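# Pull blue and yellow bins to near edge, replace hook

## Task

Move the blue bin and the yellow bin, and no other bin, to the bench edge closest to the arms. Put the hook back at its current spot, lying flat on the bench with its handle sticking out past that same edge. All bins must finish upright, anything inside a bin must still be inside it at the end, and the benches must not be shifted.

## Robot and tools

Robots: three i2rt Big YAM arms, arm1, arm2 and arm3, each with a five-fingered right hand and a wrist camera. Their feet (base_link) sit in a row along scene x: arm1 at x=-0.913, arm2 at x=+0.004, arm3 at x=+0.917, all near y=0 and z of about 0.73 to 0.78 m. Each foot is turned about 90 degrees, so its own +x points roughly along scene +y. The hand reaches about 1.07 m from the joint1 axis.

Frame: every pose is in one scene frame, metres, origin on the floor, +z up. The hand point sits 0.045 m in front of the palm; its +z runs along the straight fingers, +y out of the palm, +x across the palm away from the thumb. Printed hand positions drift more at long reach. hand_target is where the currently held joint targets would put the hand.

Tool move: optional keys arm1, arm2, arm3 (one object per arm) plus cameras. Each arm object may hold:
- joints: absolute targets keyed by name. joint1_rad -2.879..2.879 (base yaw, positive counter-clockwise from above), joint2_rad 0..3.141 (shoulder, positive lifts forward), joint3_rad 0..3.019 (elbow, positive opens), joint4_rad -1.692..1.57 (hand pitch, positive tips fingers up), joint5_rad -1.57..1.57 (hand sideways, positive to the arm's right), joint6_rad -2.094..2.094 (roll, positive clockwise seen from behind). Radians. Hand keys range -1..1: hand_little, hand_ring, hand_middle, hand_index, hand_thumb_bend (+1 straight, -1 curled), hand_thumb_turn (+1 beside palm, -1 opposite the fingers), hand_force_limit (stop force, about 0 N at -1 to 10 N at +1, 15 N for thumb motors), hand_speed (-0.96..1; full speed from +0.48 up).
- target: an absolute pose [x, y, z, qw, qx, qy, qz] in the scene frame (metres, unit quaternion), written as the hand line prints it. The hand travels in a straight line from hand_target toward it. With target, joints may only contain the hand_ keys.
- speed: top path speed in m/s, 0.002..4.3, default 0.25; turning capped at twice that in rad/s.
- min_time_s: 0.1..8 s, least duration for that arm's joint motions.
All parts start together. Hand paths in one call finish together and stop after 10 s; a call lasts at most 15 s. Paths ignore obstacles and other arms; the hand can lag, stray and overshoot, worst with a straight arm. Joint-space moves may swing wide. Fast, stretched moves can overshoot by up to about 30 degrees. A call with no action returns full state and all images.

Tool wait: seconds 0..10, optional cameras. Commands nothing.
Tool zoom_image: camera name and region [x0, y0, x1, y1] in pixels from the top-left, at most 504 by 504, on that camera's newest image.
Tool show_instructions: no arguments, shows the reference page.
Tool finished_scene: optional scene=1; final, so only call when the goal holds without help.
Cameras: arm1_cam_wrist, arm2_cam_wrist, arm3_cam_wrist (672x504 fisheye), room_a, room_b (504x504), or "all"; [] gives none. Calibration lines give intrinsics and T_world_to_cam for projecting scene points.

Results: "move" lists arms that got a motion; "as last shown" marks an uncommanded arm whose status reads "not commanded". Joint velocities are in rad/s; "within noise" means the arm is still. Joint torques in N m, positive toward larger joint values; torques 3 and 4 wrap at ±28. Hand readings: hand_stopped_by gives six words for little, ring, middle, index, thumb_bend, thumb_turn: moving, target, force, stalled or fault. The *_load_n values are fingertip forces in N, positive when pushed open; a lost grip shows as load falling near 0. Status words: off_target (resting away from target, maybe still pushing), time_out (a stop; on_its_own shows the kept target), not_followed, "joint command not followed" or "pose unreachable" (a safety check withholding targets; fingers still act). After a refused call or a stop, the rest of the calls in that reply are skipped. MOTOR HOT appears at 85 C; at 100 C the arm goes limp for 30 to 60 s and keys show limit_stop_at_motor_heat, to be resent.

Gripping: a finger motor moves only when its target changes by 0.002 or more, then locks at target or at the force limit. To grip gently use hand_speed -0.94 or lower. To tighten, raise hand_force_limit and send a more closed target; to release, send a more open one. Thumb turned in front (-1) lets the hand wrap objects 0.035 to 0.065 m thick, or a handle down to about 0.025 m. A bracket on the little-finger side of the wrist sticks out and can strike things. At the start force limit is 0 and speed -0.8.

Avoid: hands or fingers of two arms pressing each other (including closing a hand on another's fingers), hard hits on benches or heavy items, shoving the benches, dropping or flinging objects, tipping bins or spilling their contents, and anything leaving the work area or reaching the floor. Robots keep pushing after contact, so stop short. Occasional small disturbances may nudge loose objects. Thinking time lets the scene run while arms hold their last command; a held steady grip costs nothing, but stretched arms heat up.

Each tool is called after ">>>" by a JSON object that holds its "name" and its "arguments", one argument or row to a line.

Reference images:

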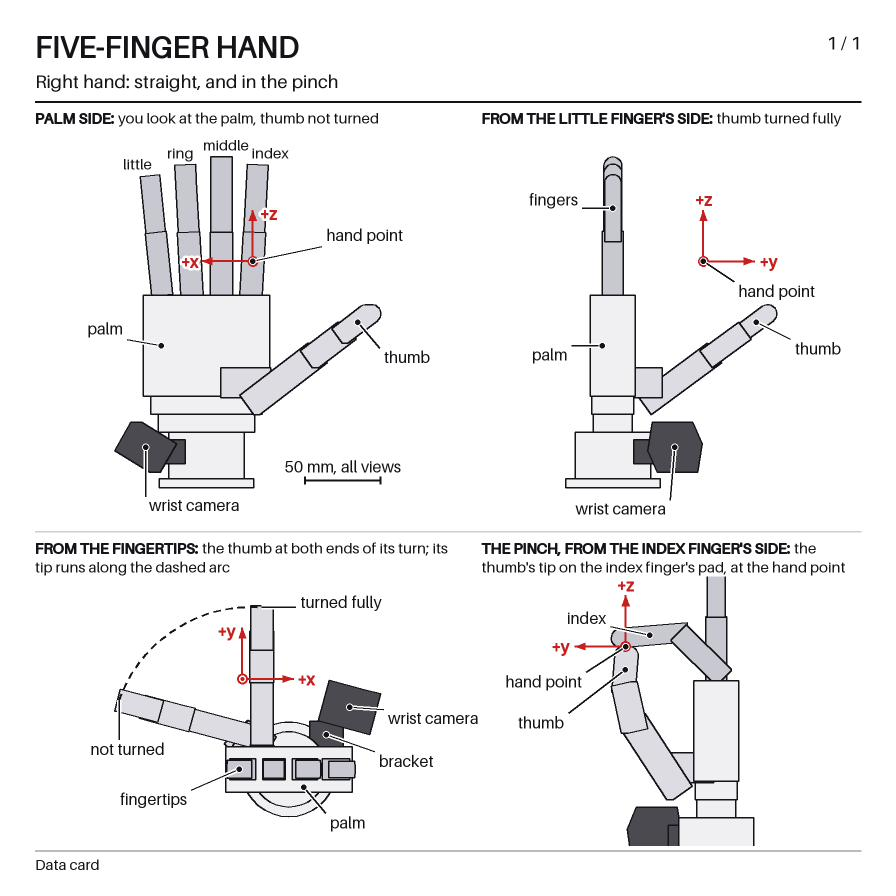

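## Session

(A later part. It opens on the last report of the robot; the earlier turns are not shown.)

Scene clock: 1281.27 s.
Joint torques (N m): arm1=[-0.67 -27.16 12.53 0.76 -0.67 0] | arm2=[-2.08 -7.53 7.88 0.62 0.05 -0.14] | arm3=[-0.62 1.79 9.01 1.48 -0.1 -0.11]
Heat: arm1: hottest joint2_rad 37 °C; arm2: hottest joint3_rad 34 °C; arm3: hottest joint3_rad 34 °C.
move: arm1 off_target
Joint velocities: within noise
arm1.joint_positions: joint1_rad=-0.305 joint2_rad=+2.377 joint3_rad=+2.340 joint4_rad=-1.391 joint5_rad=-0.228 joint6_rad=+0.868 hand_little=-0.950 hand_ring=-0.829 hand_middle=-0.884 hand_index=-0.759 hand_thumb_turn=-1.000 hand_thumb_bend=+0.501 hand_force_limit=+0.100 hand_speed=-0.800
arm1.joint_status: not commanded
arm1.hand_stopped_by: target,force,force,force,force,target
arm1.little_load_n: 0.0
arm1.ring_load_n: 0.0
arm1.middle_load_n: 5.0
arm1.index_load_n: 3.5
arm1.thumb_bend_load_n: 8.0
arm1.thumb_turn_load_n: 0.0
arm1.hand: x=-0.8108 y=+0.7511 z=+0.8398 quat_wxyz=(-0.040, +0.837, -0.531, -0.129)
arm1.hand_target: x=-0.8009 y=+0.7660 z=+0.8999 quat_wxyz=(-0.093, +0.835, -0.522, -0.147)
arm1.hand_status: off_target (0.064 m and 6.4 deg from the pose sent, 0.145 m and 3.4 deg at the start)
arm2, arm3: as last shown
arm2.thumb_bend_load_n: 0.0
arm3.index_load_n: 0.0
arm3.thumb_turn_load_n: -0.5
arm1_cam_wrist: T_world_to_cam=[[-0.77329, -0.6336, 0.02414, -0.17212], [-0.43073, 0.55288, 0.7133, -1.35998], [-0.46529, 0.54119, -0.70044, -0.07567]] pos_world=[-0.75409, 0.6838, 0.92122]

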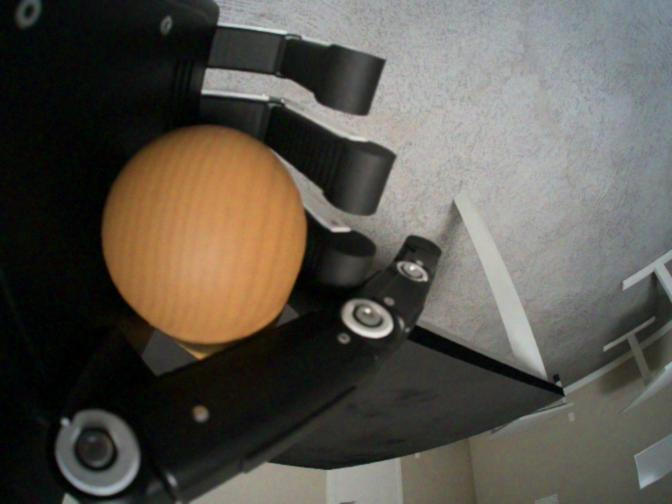

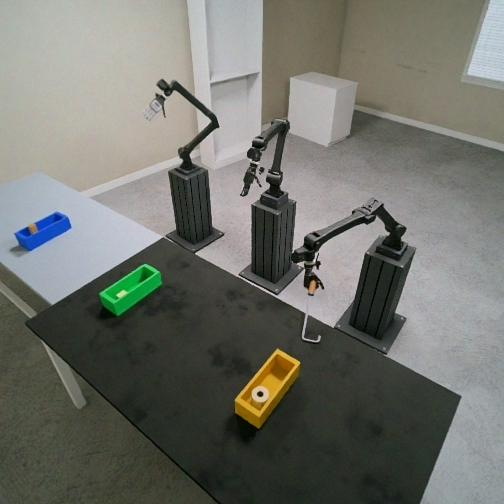

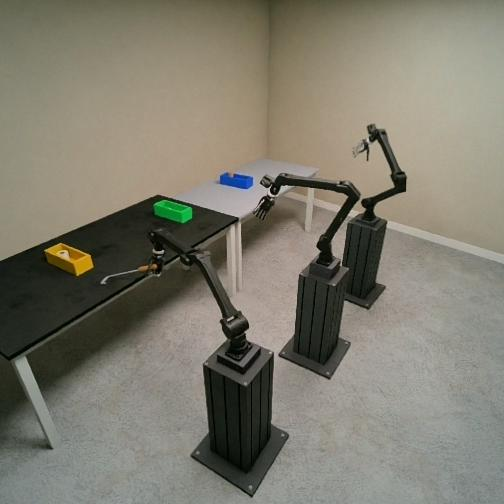

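>>> {"name": "move", "arguments": {
  "arm1": {"target": [-0.805, 0.79, 0.95, -0.4405, 0.7985, -0.4098, 0.004], "speed": 0.12},
  "cameras": ["arm1_cam_wrist","room_a","room_b"]
}}

>>> {"name": "zoom_image", "arguments": {
  "camera": "room_b",
  "region": [70, 200, 190, 290]
}}

>>> {"name": "zoom_image", "arguments": {
  "camera": "room_a",
  "region": [270, 240, 370, 360]
}}

Scene clock: 1363.53 s.
Joint torques (N m): arm1=[0.5 -24.88 8.68 4.11 0.01 0.36] | arm2=[-1.32 -8.47 8.34 0.58 0.07 -0.12] | arm3=[-0.44 2.08 9.14 1.36 -0.06 -0.12]
Heat: arm1: hottest joint3_rad 45 °C; arm2: hottest joint3_rad 34 °C; arm3: hottest joint3_rad 34 °C.
move: arm1 off_target
Joint velocities: within noise
arm1.joint_positions: joint1_rad=-0.184 joint2_rad=+1.990 joint3_rad=+1.739 joint4_rad=-0.562 joint5_rad=+0.258 joint6_rad=+0.645 hand_little=-0.950 hand_ring=-0.829 hand_middle=-0.884 hand_index=-0.759 hand_thumb_turn=-1.000 hand_thumb_bend=+0.501 hand_force_limit=+0.100 hand_speed=-0.800
arm1.joint_status: not commanded
arm1.hand_stopped_by: target,force,force,force,force,target
arm1.little_load_n: 0.0
arm1.ring_load_n: 0.0
arm1.middle_load_n: 5.0
arm1.index_load_n: 6.5
arm1.thumb_bend_load_n: 8.5
arm1.thumb_turn_load_n: 0.0
arm1.hand: x=-0.7991 y=+0.7747 z=+0.8902 quat_wxyz=(-0.390, +0.828, -0.403, +0.029)
arm1.hand_target: x=-0.8053 y=+0.7873 z=+0.9501 quat_wxyz=(-0.440, +0.799, -0.409, +0.003)
arm1.hand_status: off_target (0.062 m and 7.3 deg from the pose sent, 0.117 m and 50.9 deg at the start)
arm2, arm3: as last shown
arm3.thumb_turn_load_n: 0.0
arm1_cam_wrist: T_world_to_cam=[[-0.47245, -0.53666, -0.69913, 0.65981], [-0.87586, 0.1974, 0.44035, -1.24129], [-0.09831, 0.82038, -0.5633, -0.09279]] pos_world=[-0.78458, 0.67525, 0.95563]

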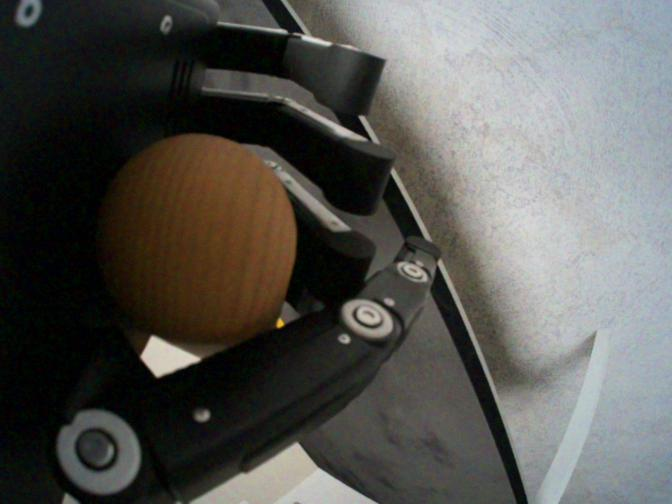

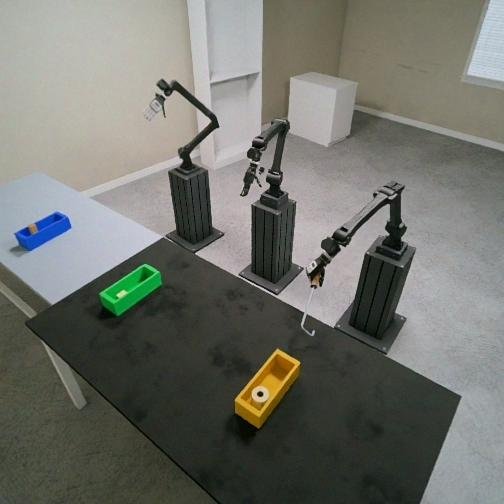

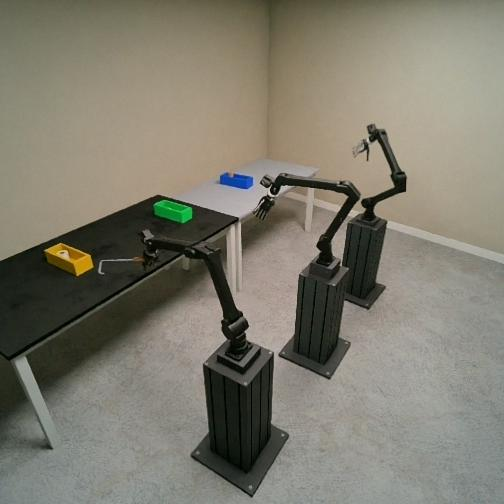

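Scaled by 4.200 from the camera's image (finer frame: 720x720).

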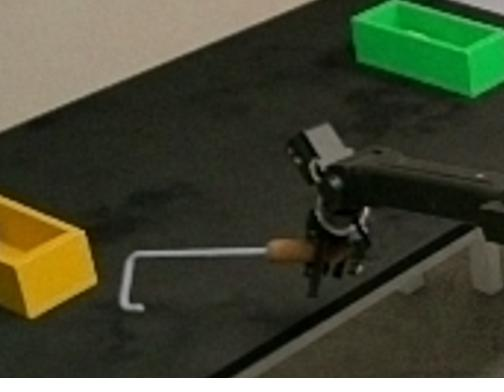

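Scaled by 4.200 from the camera's image (finer frame: 720x720).

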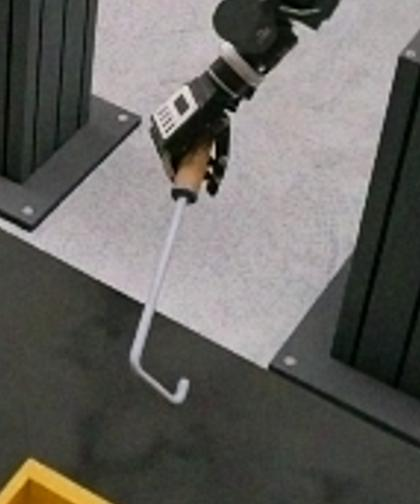

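>>> {"name": "move", "arguments": {
  "arm1": {"target": [-0.805, 0.86, 0.945, -0.6744, 0.6744, -0.2126, 0.2126], "speed": 0.12},
  "cameras": ["arm1_cam_wrist","room_a","room_b"]
}}

>>> {"name": "zoom_image", "arguments": {
  "camera": "room_b",
  "region": [50, 200, 170, 290]
}}

>>> {"name": "zoom_image", "arguments": {
  "camera": "room_a",
  "region": [250, 260, 350, 380]
}}

Scene clock: 1418.70 s.
Joint torques (N m): arm1=[0.79 -23.12 8.44 4.83 0.01 0.49] | arm2=[-2.32 -7.71 7.94 0.79 0.08 -0.18] | arm3=[-0.91 1.85 9.07 1.46 -0.09 -0.14]
Heat: arm1: hottest joint3_rad 39 °C; arm2: hottest joint3_rad 34 °C; arm3: hottest joint3_rad 34 °C.
move: arm1 off_target
Joint velocities: within noise
arm1.joint_positions: joint1_rad=-0.068 joint2_rad=+2.103 joint3_rad=+1.577 joint4_rad=+0.416 joint5_rad=+0.575 joint6_rad=-0.040 hand_little=-0.950 hand_ring=-0.829 hand_middle=-0.884 hand_index=-0.758 hand_thumb_turn=-1.000 hand_thumb_bend=+0.502 hand_force_limit=+0.100 hand_speed=-0.800
arm1.joint_status: not commanded
arm1.hand_stopped_by: target,force,force,force,force,target
arm1.little_load_n: 0.0
arm1.ring_load_n: 0.0
arm1.middle_load_n: 5.0
arm1.index_load_n: 7.5
arm1.thumb_bend_load_n: 9.5
arm1.thumb_turn_load_n: 0.0
arm1.hand: x=-0.7946 y=+0.8489 z=+0.9007 quat_wxyz=(-0.634, +0.710, -0.189, +0.239)
arm1.hand_target: x=-0.8051 y=+0.8580 z=+0.9451 quat_wxyz=(-0.674, +0.675, -0.212, +0.212)
arm1.hand_status: off_target (0.047 m and 7.4 deg from the pose sent, 0.102 m and 48.2 deg at the start)
arm2.joint_positions: joint1_rad=+0.248 joint2_rad=+1.170 joint3_rad=+1.191 joint4_rad=-1.073 joint5_rad=+0.105 joint6_rad=+1.772 hand_little=+1.000 hand_ring=+1.000 hand_middle=+1.000 hand_index=+1.000 hand_thumb_turn=-1.000 hand_thumb_bend=+1.000 hand_force_limit=+0.000 hand_speed=-0.750
arm2.joint_status: not commanded
arm2.hand_stopped_by: target,target,target,target,target,target
arm2.little_load_n: 0.0
arm2.ring_load_n: 0.0
arm2.middle_load_n: 0.0
arm2.index_load_n: 0.0
arm2.thumb_bend_load_n: 0.0
arm2.thumb_turn_load_n: 0.0
arm2.hand: x=-0.1532 y=+0.4525 z=+1.0831 quat_wxyz=(-0.183, +0.692, -0.671, -0.192)
arm2.hand_target: x=-0.1501 y=+0.4500 z=+1.0801 quat_wxyz=(-0.180, +0.695, -0.671, -0.186)
arm2.hand_status: not commanded
arm3: as last shown
arm1_cam_wrist: T_world_to_cam=[[0.21609, -0.27174, -0.9378, 1.24625], [-0.96958, 0.05336, -0.23888, -0.59702], [0.11495, 0.96089, -0.25194, -0.37756]] pos_world=[-0.80477, 0.7333, 0.931]

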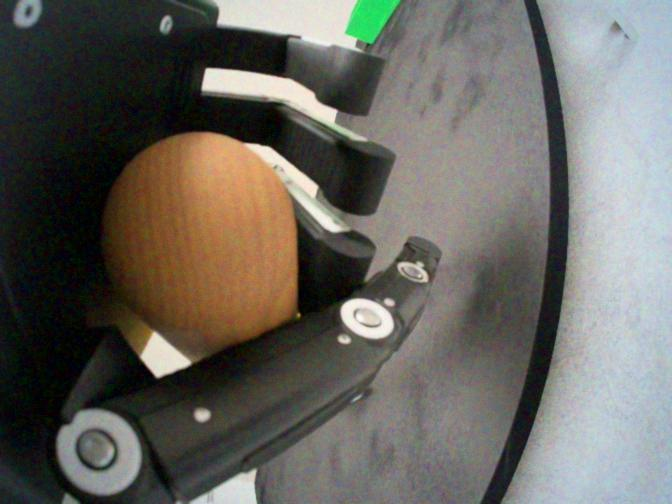

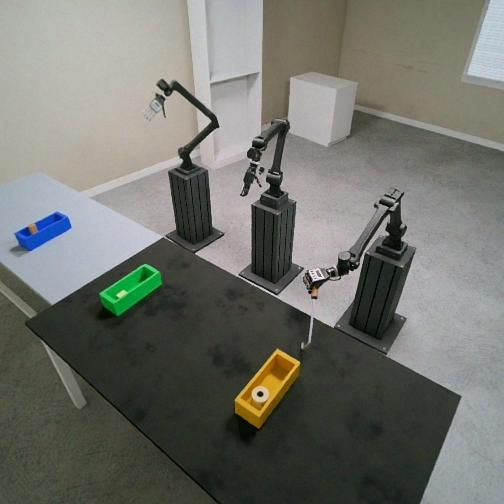

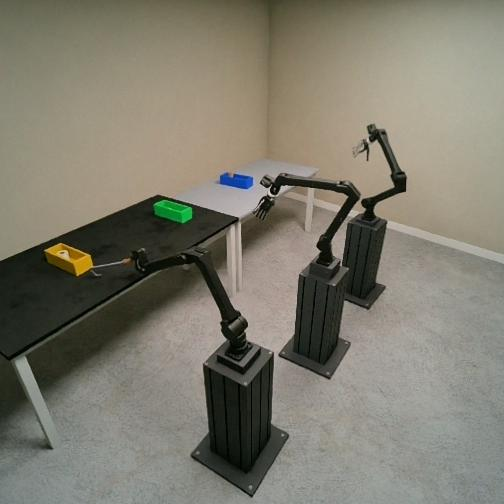

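Scaled by 4.200 from the camera's image (finer frame: 720x720).

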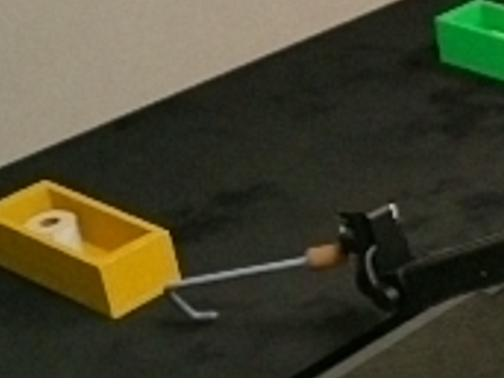

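Scaled by 4.200 from the camera's image (finer frame: 720x720).

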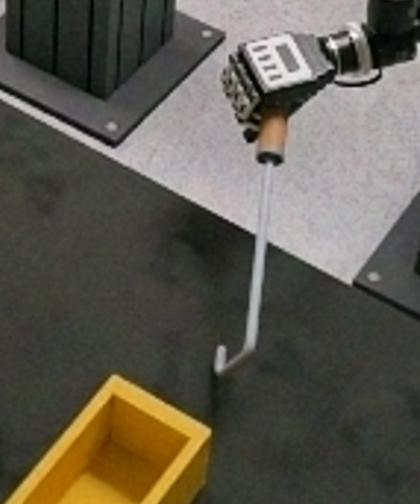

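>>> {"name": "move", "arguments": {
  "arm1": {"target": [-0.795, 0.90, 1.0, -0.7225, 0.6189, -0.2640, 0.1588], "speed": 0.12},
  "cameras": ["arm1_cam_wrist","room_a","room_b"]
}}

>>> {"name": "zoom_image", "arguments": {
  "camera": "room_b",
  "region": [50, 200, 170, 290]
}}

>>> {"name": "zoom_image", "arguments": {
  "camera": "room_a",
  "region": [250, 260, 350, 380]
}}

Scene clock: 1471.50 s.
Joint torques (N m): arm1=[-0.85 -23.12 14.17 4.85 0.01 0.66] | arm2=[-1.73 -7.88 8.03 0.54 0.03 -0.17] | arm3=[-0.44 2.08 9.06 1.37 -0.11 -0.12]
Heat: arm1: hottest joint3_rad 39 °C; arm2: hottest joint3_rad 34 °C; arm3: hottest joint3_rad 34 °C.
move: arm1 off_target
Joint velocities: within noise
arm1.joint_positions: joint1_rad=-0.068 joint2_rad=+2.121 joint3_rad=+1.577 joint4_rad=+0.469 joint5_rad=+0.558 joint6_rad=+0.064 hand_little=-0.950 hand_ring=-0.829 hand_middle=-0.884 hand_index=-0.758 hand_thumb_turn=-1.000 hand_thumb_bend=+0.502 hand_force_limit=+0.100 hand_speed=-0.800
arm1.joint_status: not commanded
arm1.hand_stopped_by: target,force,force,force,force,target
arm1.little_load_n: 0.0
arm1.ring_load_n: 0.0
arm1.middle_load_n: 5.0
arm1.index_load_n: 7.0
arm1.thumb_bend_load_n: 9.5
arm1.thumb_turn_load_n: 0.0
arm1.hand: x=-0.8025 y=+0.8587 z=+0.9022 quat_wxyz=(-0.660, +0.690, -0.223, +0.197)
arm1.hand_target: x=-0.7970 y=+0.8824 z=+0.9956 quat_wxyz=(-0.723, +0.620, -0.261, +0.158)
arm1.hand_status: off_target (0.106 m and 12.6 deg from the pose sent, 0.112 m and 19.3 deg at the start; pose on its path clipped on 21 of 46 steps)
arm2, arm3: as last shown
arm1_cam_wrist: T_world_to_cam=[[0.13739, -0.17916, -0.97418, 1.14218], [-0.98666, 0.06199, -0.15055, -0.7056], [0.08736, 0.98187, -0.16825, -0.5014]] pos_world=[-0.80931, 0.74067, 0.9221]

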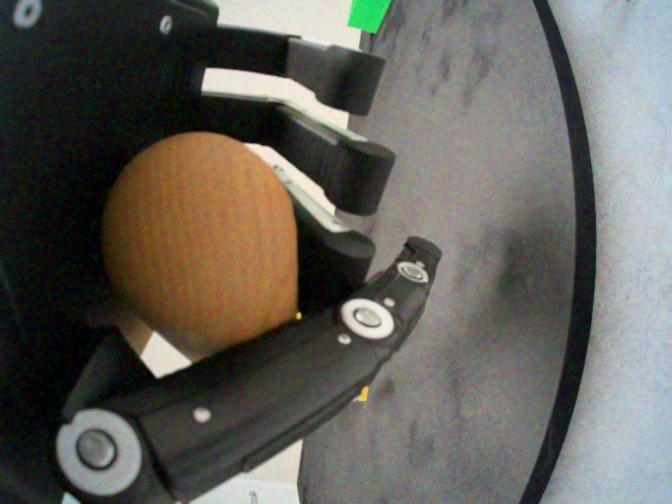

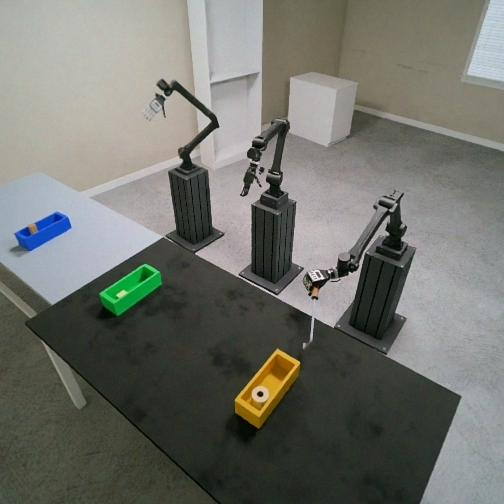

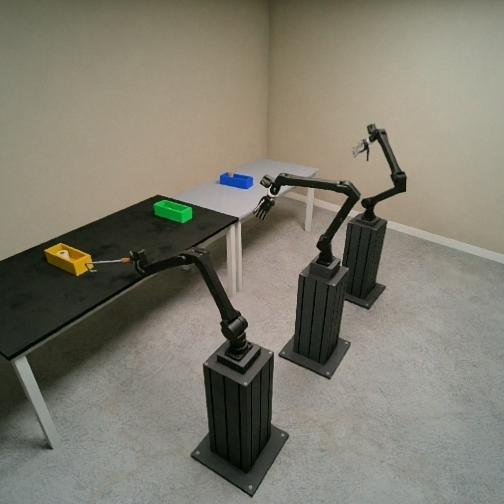

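Scaled by 4.200 from the camera's image (finer frame: 720x720).

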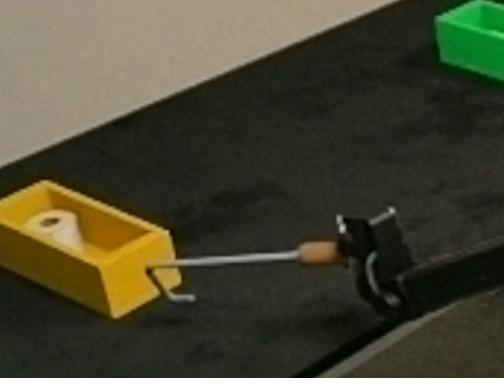

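Scaled by 4.200 from the camera's image (finer frame: 720x720).

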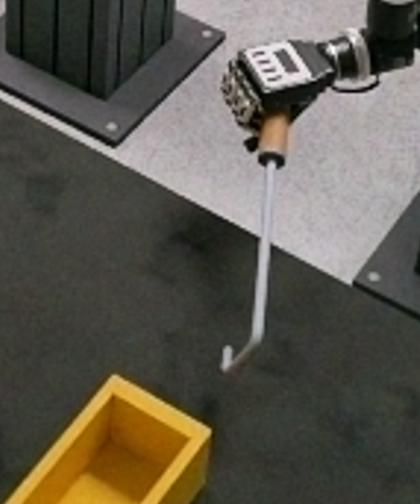

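>>> {"name": "move", "arguments": {
  "arm1": {"target": [-0.795, 0.91, 1.02, -0.7225, 0.6189, -0.2640, 0.1588], "speed": 0.15},
  "cameras": ["room_a","room_b"]
}}

>>> {"name": "zoom_image", "arguments": {
  "camera": "room_b",
  "region": [50, 200, 170, 290]
}}

>>> {"name": "zoom_image", "arguments": {
  "camera": "room_a",
  "region": [250, 260, 350, 380]
}}

Scene clock: 1487.03 s.
Joint torques (N m): arm1=[-0.85 -24.18 14.23 3.6 0.05 0.64] | arm2=[-2.02 -7.88 7.77 0.44 0.1 -0.13] | arm3=[-0.44 1.85 8.95 1.32 -0.06 -0.14]
Heat: arm1: hottest joint3_rad 42 °C; arm2: hottest joint3_rad 34 °C; arm3: hottest joint3_rad 34 °C.
move: arm1 off_target
Joint velocities: within noise
arm1.joint_positions: joint1_rad=-0.068 joint2_rad=+2.137 joint3_rad=+1.670 joint4_rad=+0.421 joint5_rad=+0.558 joint6_rad=+0.065 hand_little=-0.950 hand_ring=-0.829 hand_middle=-0.884 hand_index=-0.758 hand_thumb_turn=-1.000 hand_thumb_bend=+0.502 hand_force_limit=+0.100 hand_speed=-0.800
arm1.joint_status: not commanded
arm1.hand_stopped_by: target,force,force,force,force,target
arm1.little_load_n: 0.0
arm1.ring_load_n: 0.5
arm1.middle_load_n: 5.0
arm1.index_load_n: 7.5
arm1.thumb_bend_load_n: 9.5
arm1.thumb_turn_load_n: 0.0
arm1.hand: x=-0.8018 y=+0.8794 z=+0.9313 quat_wxyz=(-0.670, +0.680, -0.226, +0.193)
arm1.hand_target: x=-0.7963 y=+0.8971 z=+1.0208 quat_wxyz=(-0.723, +0.619, -0.262, +0.158)
arm1.hand_status: off_target (0.094 m and 10.9 deg from the pose sent, 0.129 m and 12.6 deg at the start; pose on its path clipped on 34 of 66 steps)
arm2: as last shown
arm2.thumb_bend_load_n: -0.5
arm3.joint_positions: joint1_rad=-0.455 joint2_rad=+0.620 joint3_rad=+1.442 joint4_rad=-1.487 joint5_rad=-0.040 joint6_rad=-1.413 hand_little=+1.000 hand_ring=+1.000 hand_middle=+1.000 hand_index=+1.000 hand_thumb_turn=+1.000 hand_thumb_bend=+1.000 hand_force_limit=+0.000 hand_speed=-0.800
arm3.joint_status: not commanded
arm3.hand_stopped_by: target,target,target,target,target,target
arm3.little_load_n: -0.5
arm3.ring_load_n: 0.0
arm3.middle_load_n: 0.0
arm3.index_load_n: 0.0
arm3.thumb_bend_load_n: 0.0
arm3.thumb_turn_load_n: 0.0
arm3.hand: x=+1.0596 y=+0.1556 z=+1.2161 quat_wxyz=(-0.260, +0.810, +0.394, +0.349)
arm3.hand_target: x=+1.0594 y=+0.1554 z=+1.2264 quat_wxyz=(-0.266, +0.804, +0.392, +0.359)
arm3.hand_status: not commanded

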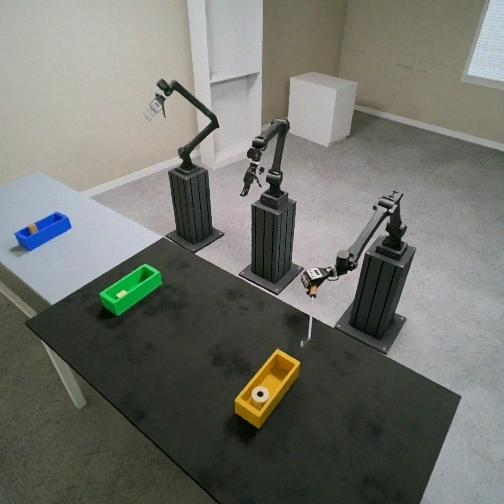

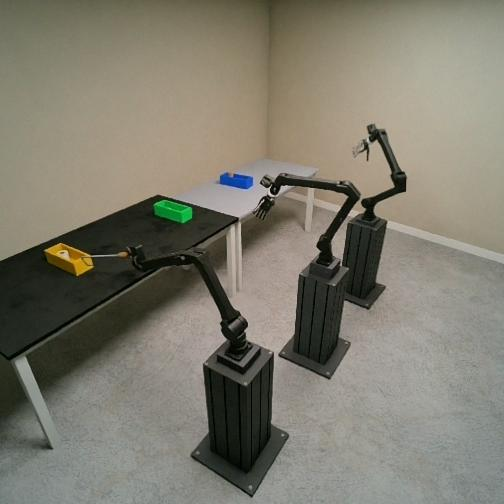

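Scaled by 4.200 from the camera's image (finer frame: 720x720).

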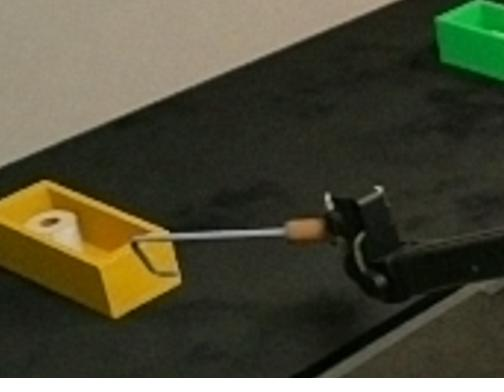

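Scaled by 4.200 from the camera's image (finer frame: 720x720).

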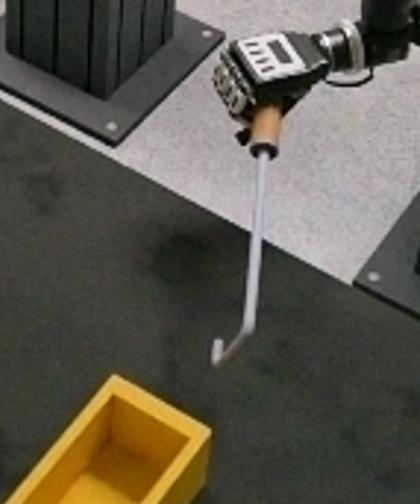

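>>> {"name": "move", "arguments": {
  "arm1": {"target": [-0.785, 0.925, 1.07, -0.7225, 0.6189, -0.2640, 0.1588], "speed": 0.15},
  "cameras": ["room_a","room_b"]
}}

>>> {"name": "zoom_image", "arguments": {
  "camera": "room_b",
  "region": [50, 200, 170, 290]
}}

>>> {"name": "zoom_image", "arguments": {
  "camera": "room_a",
  "region": [250, 260, 350, 380]
}}

Scene clock: 1512.33 s.
Joint torques (N m): arm1=[-1.14 -24.12 14.42 3.55 -0.13 0.64] | arm2=[-1.9 -7.71 7.94 0.68 0.07 -0.11] | arm3=[-0.38 2.2 9.03 1.37 -0.06 -0.11]
Heat: arm1: hottest joint3_rad 41 °C; arm2: hottest joint3_rad 34 °C; arm3: hottest joint3_rad 34 °C.
move: arm1 off_target
Joint velocities: within noise
arm1.joint_positions: joint1_rad=-0.077 joint2_rad=+2.137 joint3_rad=+1.670 joint4_rad=+0.415 joint5_rad=+0.554 joint6_rad=+0.065 hand_little=-0.950 hand_ring=-0.829 hand_middle=-0.884 hand_index=-0.758 hand_thumb_turn=-1.000 hand_thumb_bend=+0.502 hand_force_limit=+0.100 hand_speed=-0.800
arm1.joint_status: not commanded
arm1.hand_stopped_by: target,force,force,force,force,target
arm1.little_load_n: 0.0
arm1.ring_load_n: 0.0
arm1.middle_load_n: 5.0
arm1.index_load_n: 7.5
arm1.thumb_bend_load_n: 9.5
arm1.thumb_turn_load_n: 0.0
arm1.hand: x=-0.7950 y=+0.8783 z=+0.9296 quat_wxyz=(-0.667, +0.682, -0.227, +0.195)
arm1.hand_target: x=-0.7895 y=+0.8959 z=+1.0250 quat_wxyz=(-0.723, +0.619, -0.262, +0.158)
arm1.hand_status: off_target (0.148 m and 11.3 deg from the pose sent, 0.147 m and 10.9 deg at the start; pose on its path clipped on 26 of 29 steps)
arm2, arm3: as last shown
arm2.thumb_bend_load_n: 0.0
arm3.little_load_n: 0.0

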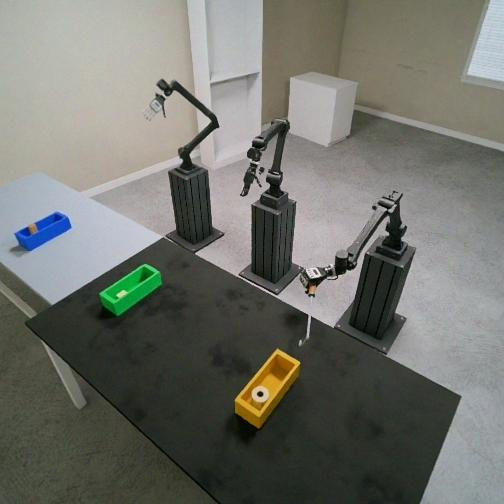

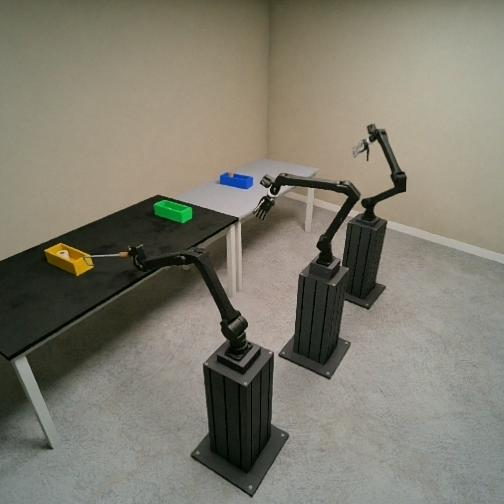

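Scaled by 4.200 from the camera's image (finer frame: 720x720).

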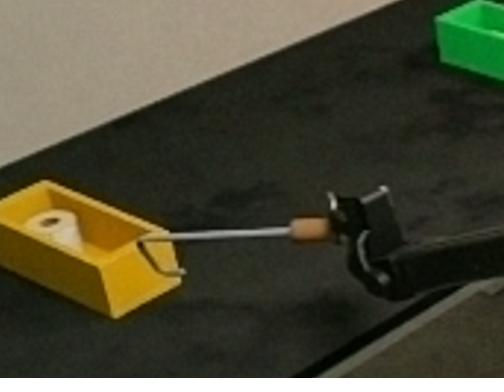

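Scaled by 4.200 from the camera's image (finer frame: 720x720).

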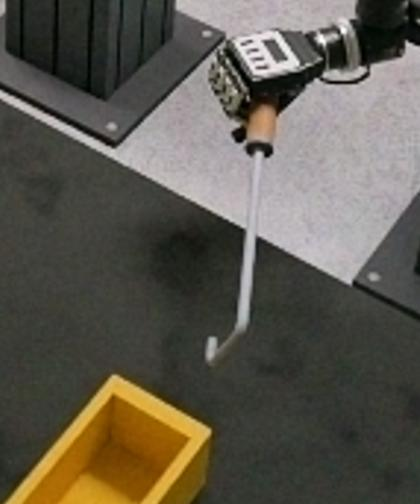

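>>> {"name": "move", "arguments": {
  "arm1": {"joints": {"joint3_rad": 1.95, "joint4_rad": 0.3}, "min_time_s": 1.5},
  "cameras": ["room_a","room_b"]
}}

>>> {"name": "zoom_image", "arguments": {
  "camera": "room_b",
  "region": [50, 200, 170, 290]
}}

>>> {"name": "zoom_image", "arguments": {
  "camera": "room_a",
  "region": [250, 260, 350, 380]
}}

Scene clock: 1547.13 s.
Joint torques (N m): arm1=[-0.73 -24.94 14.99 3.67 -0.16 0.64] | arm2=[-1.85 -7.65 7.99 0.73 0.04 -0.13] | arm3=[0.03 2.43 9.03 1.43 -0.08 -0.11]
Heat: arm1: hottest joint3_rad 44 °C; arm2: hottest joint3_rad 34 °C; arm3: hottest joint3_rad 34 °C.
move: arm1 time_out
Joint velocities: within noise
arm1.joint_positions: joint1_rad=-0.077 joint2_rad=+2.137 joint3_rad=+1.853 joint4_rad=+0.274 joint5_rad=+0.553 joint6_rad=+0.066 hand_little=-0.950 hand_ring=-0.829 hand_middle=-0.884 hand_index=-0.758 hand_thumb_turn=-1.000 hand_thumb_bend=+0.502 hand_force_limit=+0.100 hand_speed=-0.800
arm1.joint_status: joint3_rad time_out (moved +0.183 of +0.280); the others done
arm1.hand_stopped_by: target,force,force,force,force,target
arm1.little_load_n: 0.0
arm1.ring_load_n: 0.0
arm1.middle_load_n: 5.0
arm1.index_load_n: 7.0
arm1.thumb_bend_load_n: 9.5
arm1.thumb_turn_load_n: 0.0
arm1.on_its_own: joint3_rad reads +1.853 and still pushes toward +1.950 since a time_out; joint6_rad reads +0.066 and still pushes toward +0.132 since a time_out
arm1.hand: x=-0.7942 y=+0.9061 z=+1.0057 quat_wxyz=(-0.682, +0.667, -0.230, +0.191)
arm1.hand_target: x=-0.7889 y=+0.9135 z=+1.1058 quat_wxyz=(-0.738, +0.602, -0.264, +0.153)
arm1.hand_status: not commanded
arm2, arm3: as last shown

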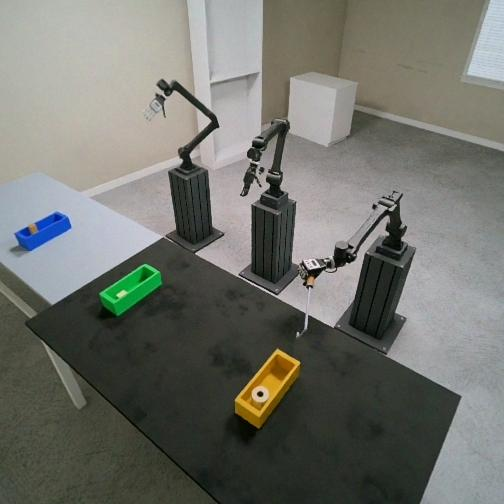

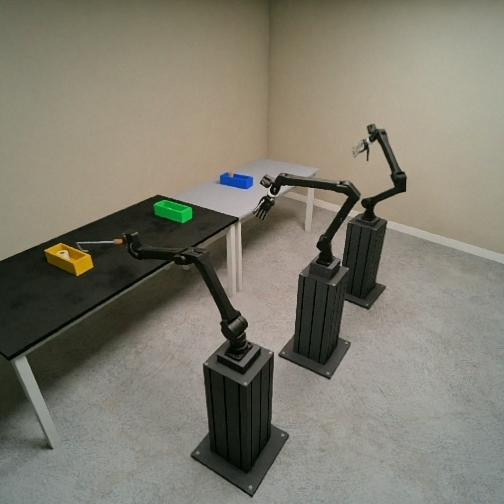

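Scaled by 4.200 from the camera's image (finer frame: 720x720).

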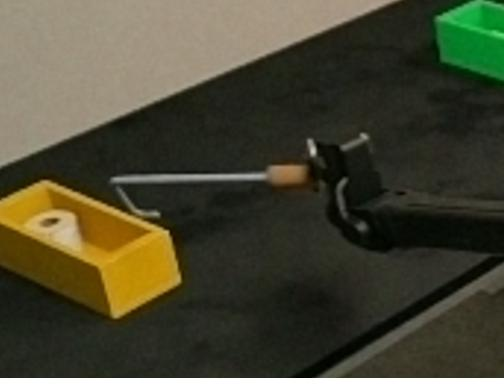

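Scaled by 4.200 from the camera's image (finer frame: 720x720).

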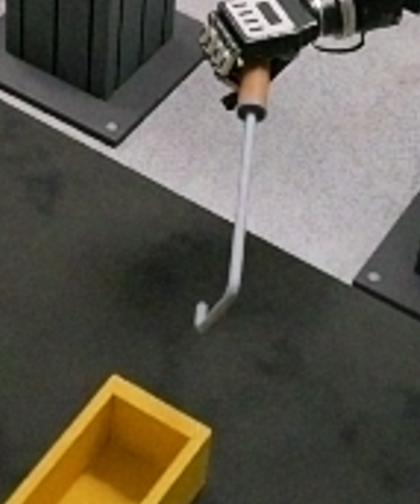

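>>> {"name": "move", "arguments": {
  "arm1": {"target": [-0.775, 1.01, 1.02, -0.7225, 0.6189, -0.2640, 0.1588], "speed": 0.12},
  "cameras": ["room_a","room_b"]
}}

>>> {"name": "zoom_image", "arguments": {
  "camera": "room_b",
  "region": [30, 180, 150, 290]
}}

>>> {"name": "zoom_image", "arguments": {
  "camera": "room_a",
  "region": [230, 260, 330, 380]
}}

Scene clock: 1557.80 s.
Joint torques (N m): arm1=[-1.2 -27.87 14.24 4.52 0.07 0.57] | arm2=[-2.32 -7.47 8.03 0.62 0.06 -0.18] | arm3=[-0.79 1.96 9.13 1.58 -0.1 -0.14]
Heat: arm1: hottest joint3_rad 46 °C; arm2: hottest joint3_rad 34 °C; arm3: hottest joint3_rad 35 °C.
move: arm1 off_target
Joint velocities: within noise
arm1.joint_positions: joint1_rad=-0.084 joint2_rad=+2.427 joint3_rad=+2.118 joint4_rad=+0.246 joint5_rad=+0.543 joint6_rad=+0.071 hand_little=-0.950 hand_ring=-0.829 hand_middle=-0.884 hand_index=-0.758 hand_thumb_turn=-1.000 hand_thumb_bend=+0.502 hand_force_limit=+0.100 hand_speed=-0.800
arm1.joint_status: not commanded
arm1.hand_stopped_by: target,force,force,force,force,target
arm1.little_load_n: 0.0
arm1.ring_load_n: 0.0
arm1.middle_load_n: 5.5
arm1.index_load_n: 9.5
arm1.thumb_bend_load_n: 10.0
arm1.thumb_turn_load_n: 0.0
arm1.hand: x=-0.7853 y=+0.9707 z=+0.8970 quat_wxyz=(-0.664, +0.686, -0.227, +0.193)
arm1.hand_target: x=-0.7792 y=+0.9844 z=+0.9927 quat_wxyz=(-0.723, +0.620, -0.262, +0.158)
arm1.hand_status: off_target (0.130 m and 11.7 deg from the pose sent, 0.107 m and 9.0 deg at the start; pose on its path clipped on 29 of 55 steps)
arm2, arm3: as last shown
arm2.thumb_turn_load_n: -0.5
arm3.ring_load_n: 0.5

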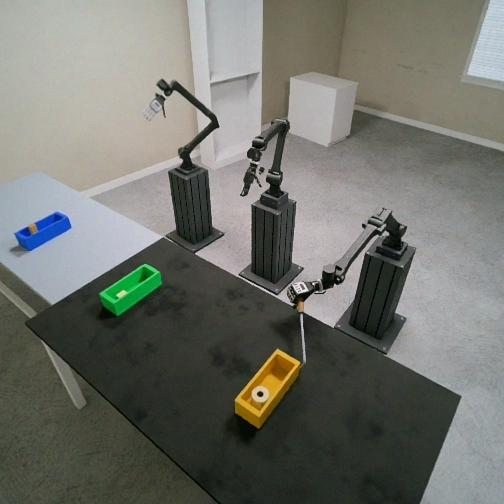

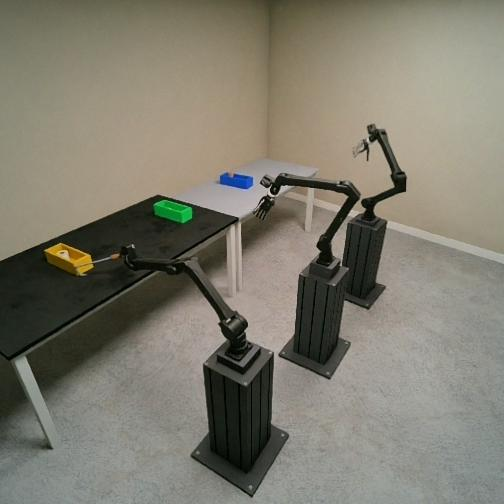

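Scaled by 4.200 from the camera's image (finer frame: 720x720).

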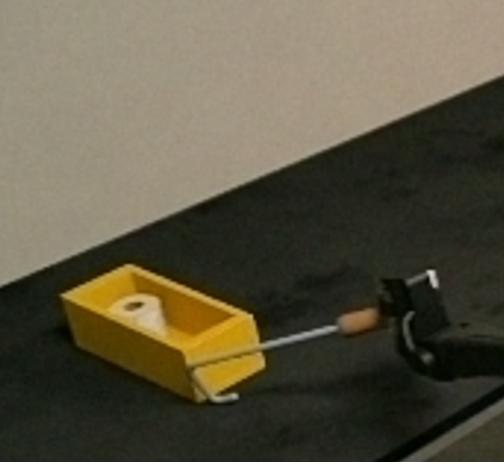

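Scaled by 4.200 from the camera's image (finer frame: 720x720).

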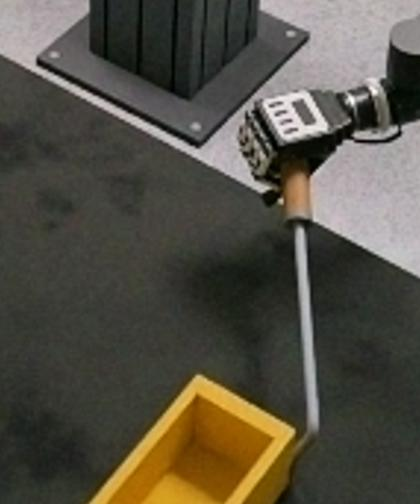

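>>> {"name": "move", "arguments": {
  "arm1": {"target": [-0.79, 0.84, 1.04, -0.7225, 0.6189, -0.2640, 0.1588], "speed": 0.15}
}}

>>> {"name": "move", "arguments": {
  "arm1": {"target": [-0.805, 0.77, 1.0, -0.25, 0.82, -0.5, -0.05], "speed": 0.2},
  "cameras": ["arm1_cam_wrist","room_a","room_b"]
}}

>>> {"name": "zoom_image", "arguments": {
  "camera": "room_b",
  "region": [50, 190, 170, 290]
}}

>>> {"name": "zoom_image", "arguments": {
  "camera": "room_a",
  "region": [250, 240, 350, 360]
}}

Scene clock: 1606.93 s.
Joint torques (N m): arm1=[-0.44 -23.41 8.57 4.6 0.05 0.62] | arm2=[-1.2 -7.18 8.18 0.69 0.03 -0.18] | arm3=[-0.26 2.14 9.1 1.37 -0.08 -0.18]
Heat: arm1: hottest joint3_rad 45 °C; arm2: hottest joint3_rad 34 °C; arm3: hottest joint3_rad 35 °C.
move: arm1 off_target
Joint velocities: within noise
arm1.joint_positions: joint1_rad=-0.084 joint2_rad=+1.989 joint3_rad=+1.536 joint4_rad=+0.446 joint5_rad=+0.546 joint6_rad=+0.070 hand_little=-0.950 hand_ring=-0.829 hand_middle=-0.884 hand_index=-0.758 hand_thumb_turn=-1.000 hand_thumb_bend=+0.502 hand_force_limit=+0.100 hand_speed=-0.800
arm1.joint_status: not commanded
arm1.hand_stopped_by: target,force,force,force,force,target
arm1.little_load_n: 0.0
arm1.ring_load_n: 0.0
arm1.middle_load_n: 5.0
arm1.index_load_n: 9.0
arm1.thumb_bend_load_n: 10.5
arm1.thumb_turn_load_n: 0.0
arm1.hand: x=-0.7929 y=+0.8387 z=+0.9810 quat_wxyz=(-0.683, +0.666, -0.233, +0.189)
arm1.hand_target: x=-0.7902 y=+0.8379 z=+1.0395 quat_wxyz=(-0.722, +0.620, -0.262, +0.159)
arm1.hand_status: off_target (0.059 m and 8.6 deg from the pose sent, 0.194 m and 11.7 deg at the start; pose on its path clipped on 29 of 61 steps)
arm2, arm3: as last shown
arm2.thumb_turn_load_n: 0.0
arm3.ring_load_n: 0.0
pictures: none

Scene clock: 1611.03 s.
Joint torques (N m): arm1=[-0.79 -23.94 14 1.65 -0.66 0.38] | arm2=[-1.85 -7.77 8.08 0.69 0.05 -0.16] | arm3=[0.15 0.79 9.03 1.39 -0.1 -0.11]
Heat: arm1: hottest joint3_rad 46 °C; arm2: hottest joint3_rad 34 °C; arm3: hottest joint3_rad 35 °C.
move: arm1 off_target
Joint velocities: within noise
arm1.joint_positions: joint1_rad=-0.227 joint2_rad=+2.121 joint3_rad=+2.166 joint4_rad=-1.236 joint5_rad=+0.078 joint6_rad=+0.833 hand_little=-0.950 hand_ring=-0.829 hand_middle=-0.884 hand_index=-0.758 hand_thumb_turn=-1.000 hand_thumb_bend=+0.502 hand_force_limit=+0.100 hand_speed=-0.800
arm1.joint_status: not commanded
arm1.hand_stopped_by: target,force,force,force,force,target
arm1.little_load_n: 0.0
arm1.ring_load_n: 0.0
arm1.middle_load_n: 5.0
arm1.index_load_n: 13.0
arm1.thumb_bend_load_n: 8.5
arm1.thumb_turn_load_n: 1.0
arm1.hand: x=-0.8127 y=+0.7443 z=+0.9333 quat_wxyz=(-0.197, +0.848, -0.491, -0.021)
arm1.hand_target: x=-0.8060 y=+0.7637 z=+1.0004 quat_wxyz=(-0.252, +0.825, -0.502, -0.051)
arm1.hand_status: off_target (0.072 m and 7.7 deg from the pose sent, 0.072 m and 68.0 deg at the start; pose on its path clipped on 50 of 123 steps)
arm2, arm3: as last shown
arm1_cam_wrist: T_world_to_cam=[[-0.69798, -0.63015, -0.3402, 0.21846], [-0.67932, 0.43232, 0.59298, -1.42368], [-0.22659, 0.64499, -0.72982, 0.13672]] pos_world=[-0.78368, 0.66497, 1.01831]

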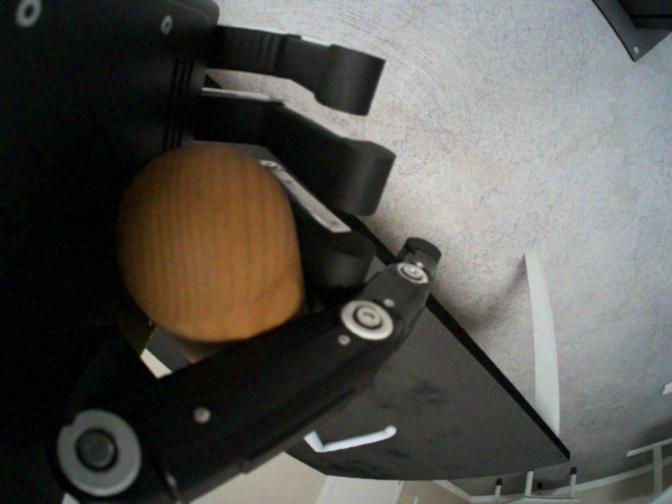

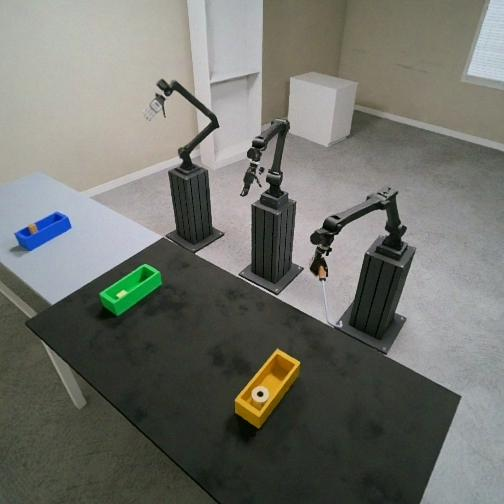

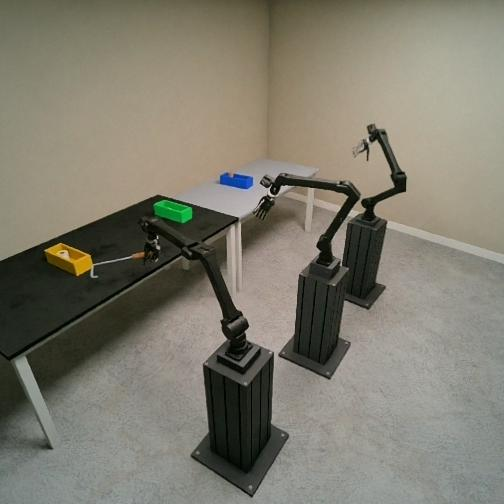

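Scaled by 4.200 from the camera's image (finer frame: 720x720).

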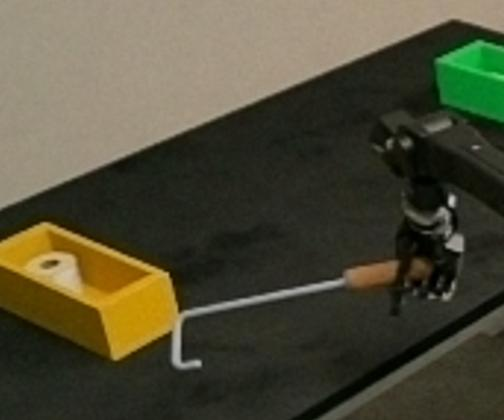

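Scaled by 4.200 from the camera's image (finer frame: 720x720).

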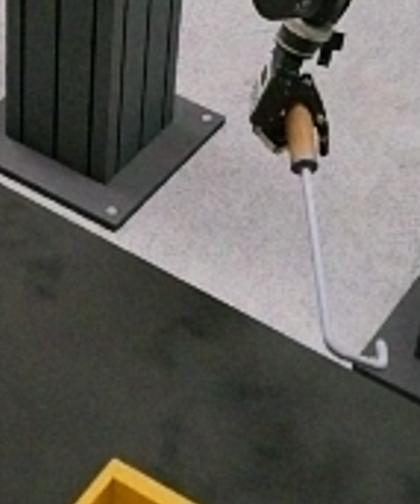

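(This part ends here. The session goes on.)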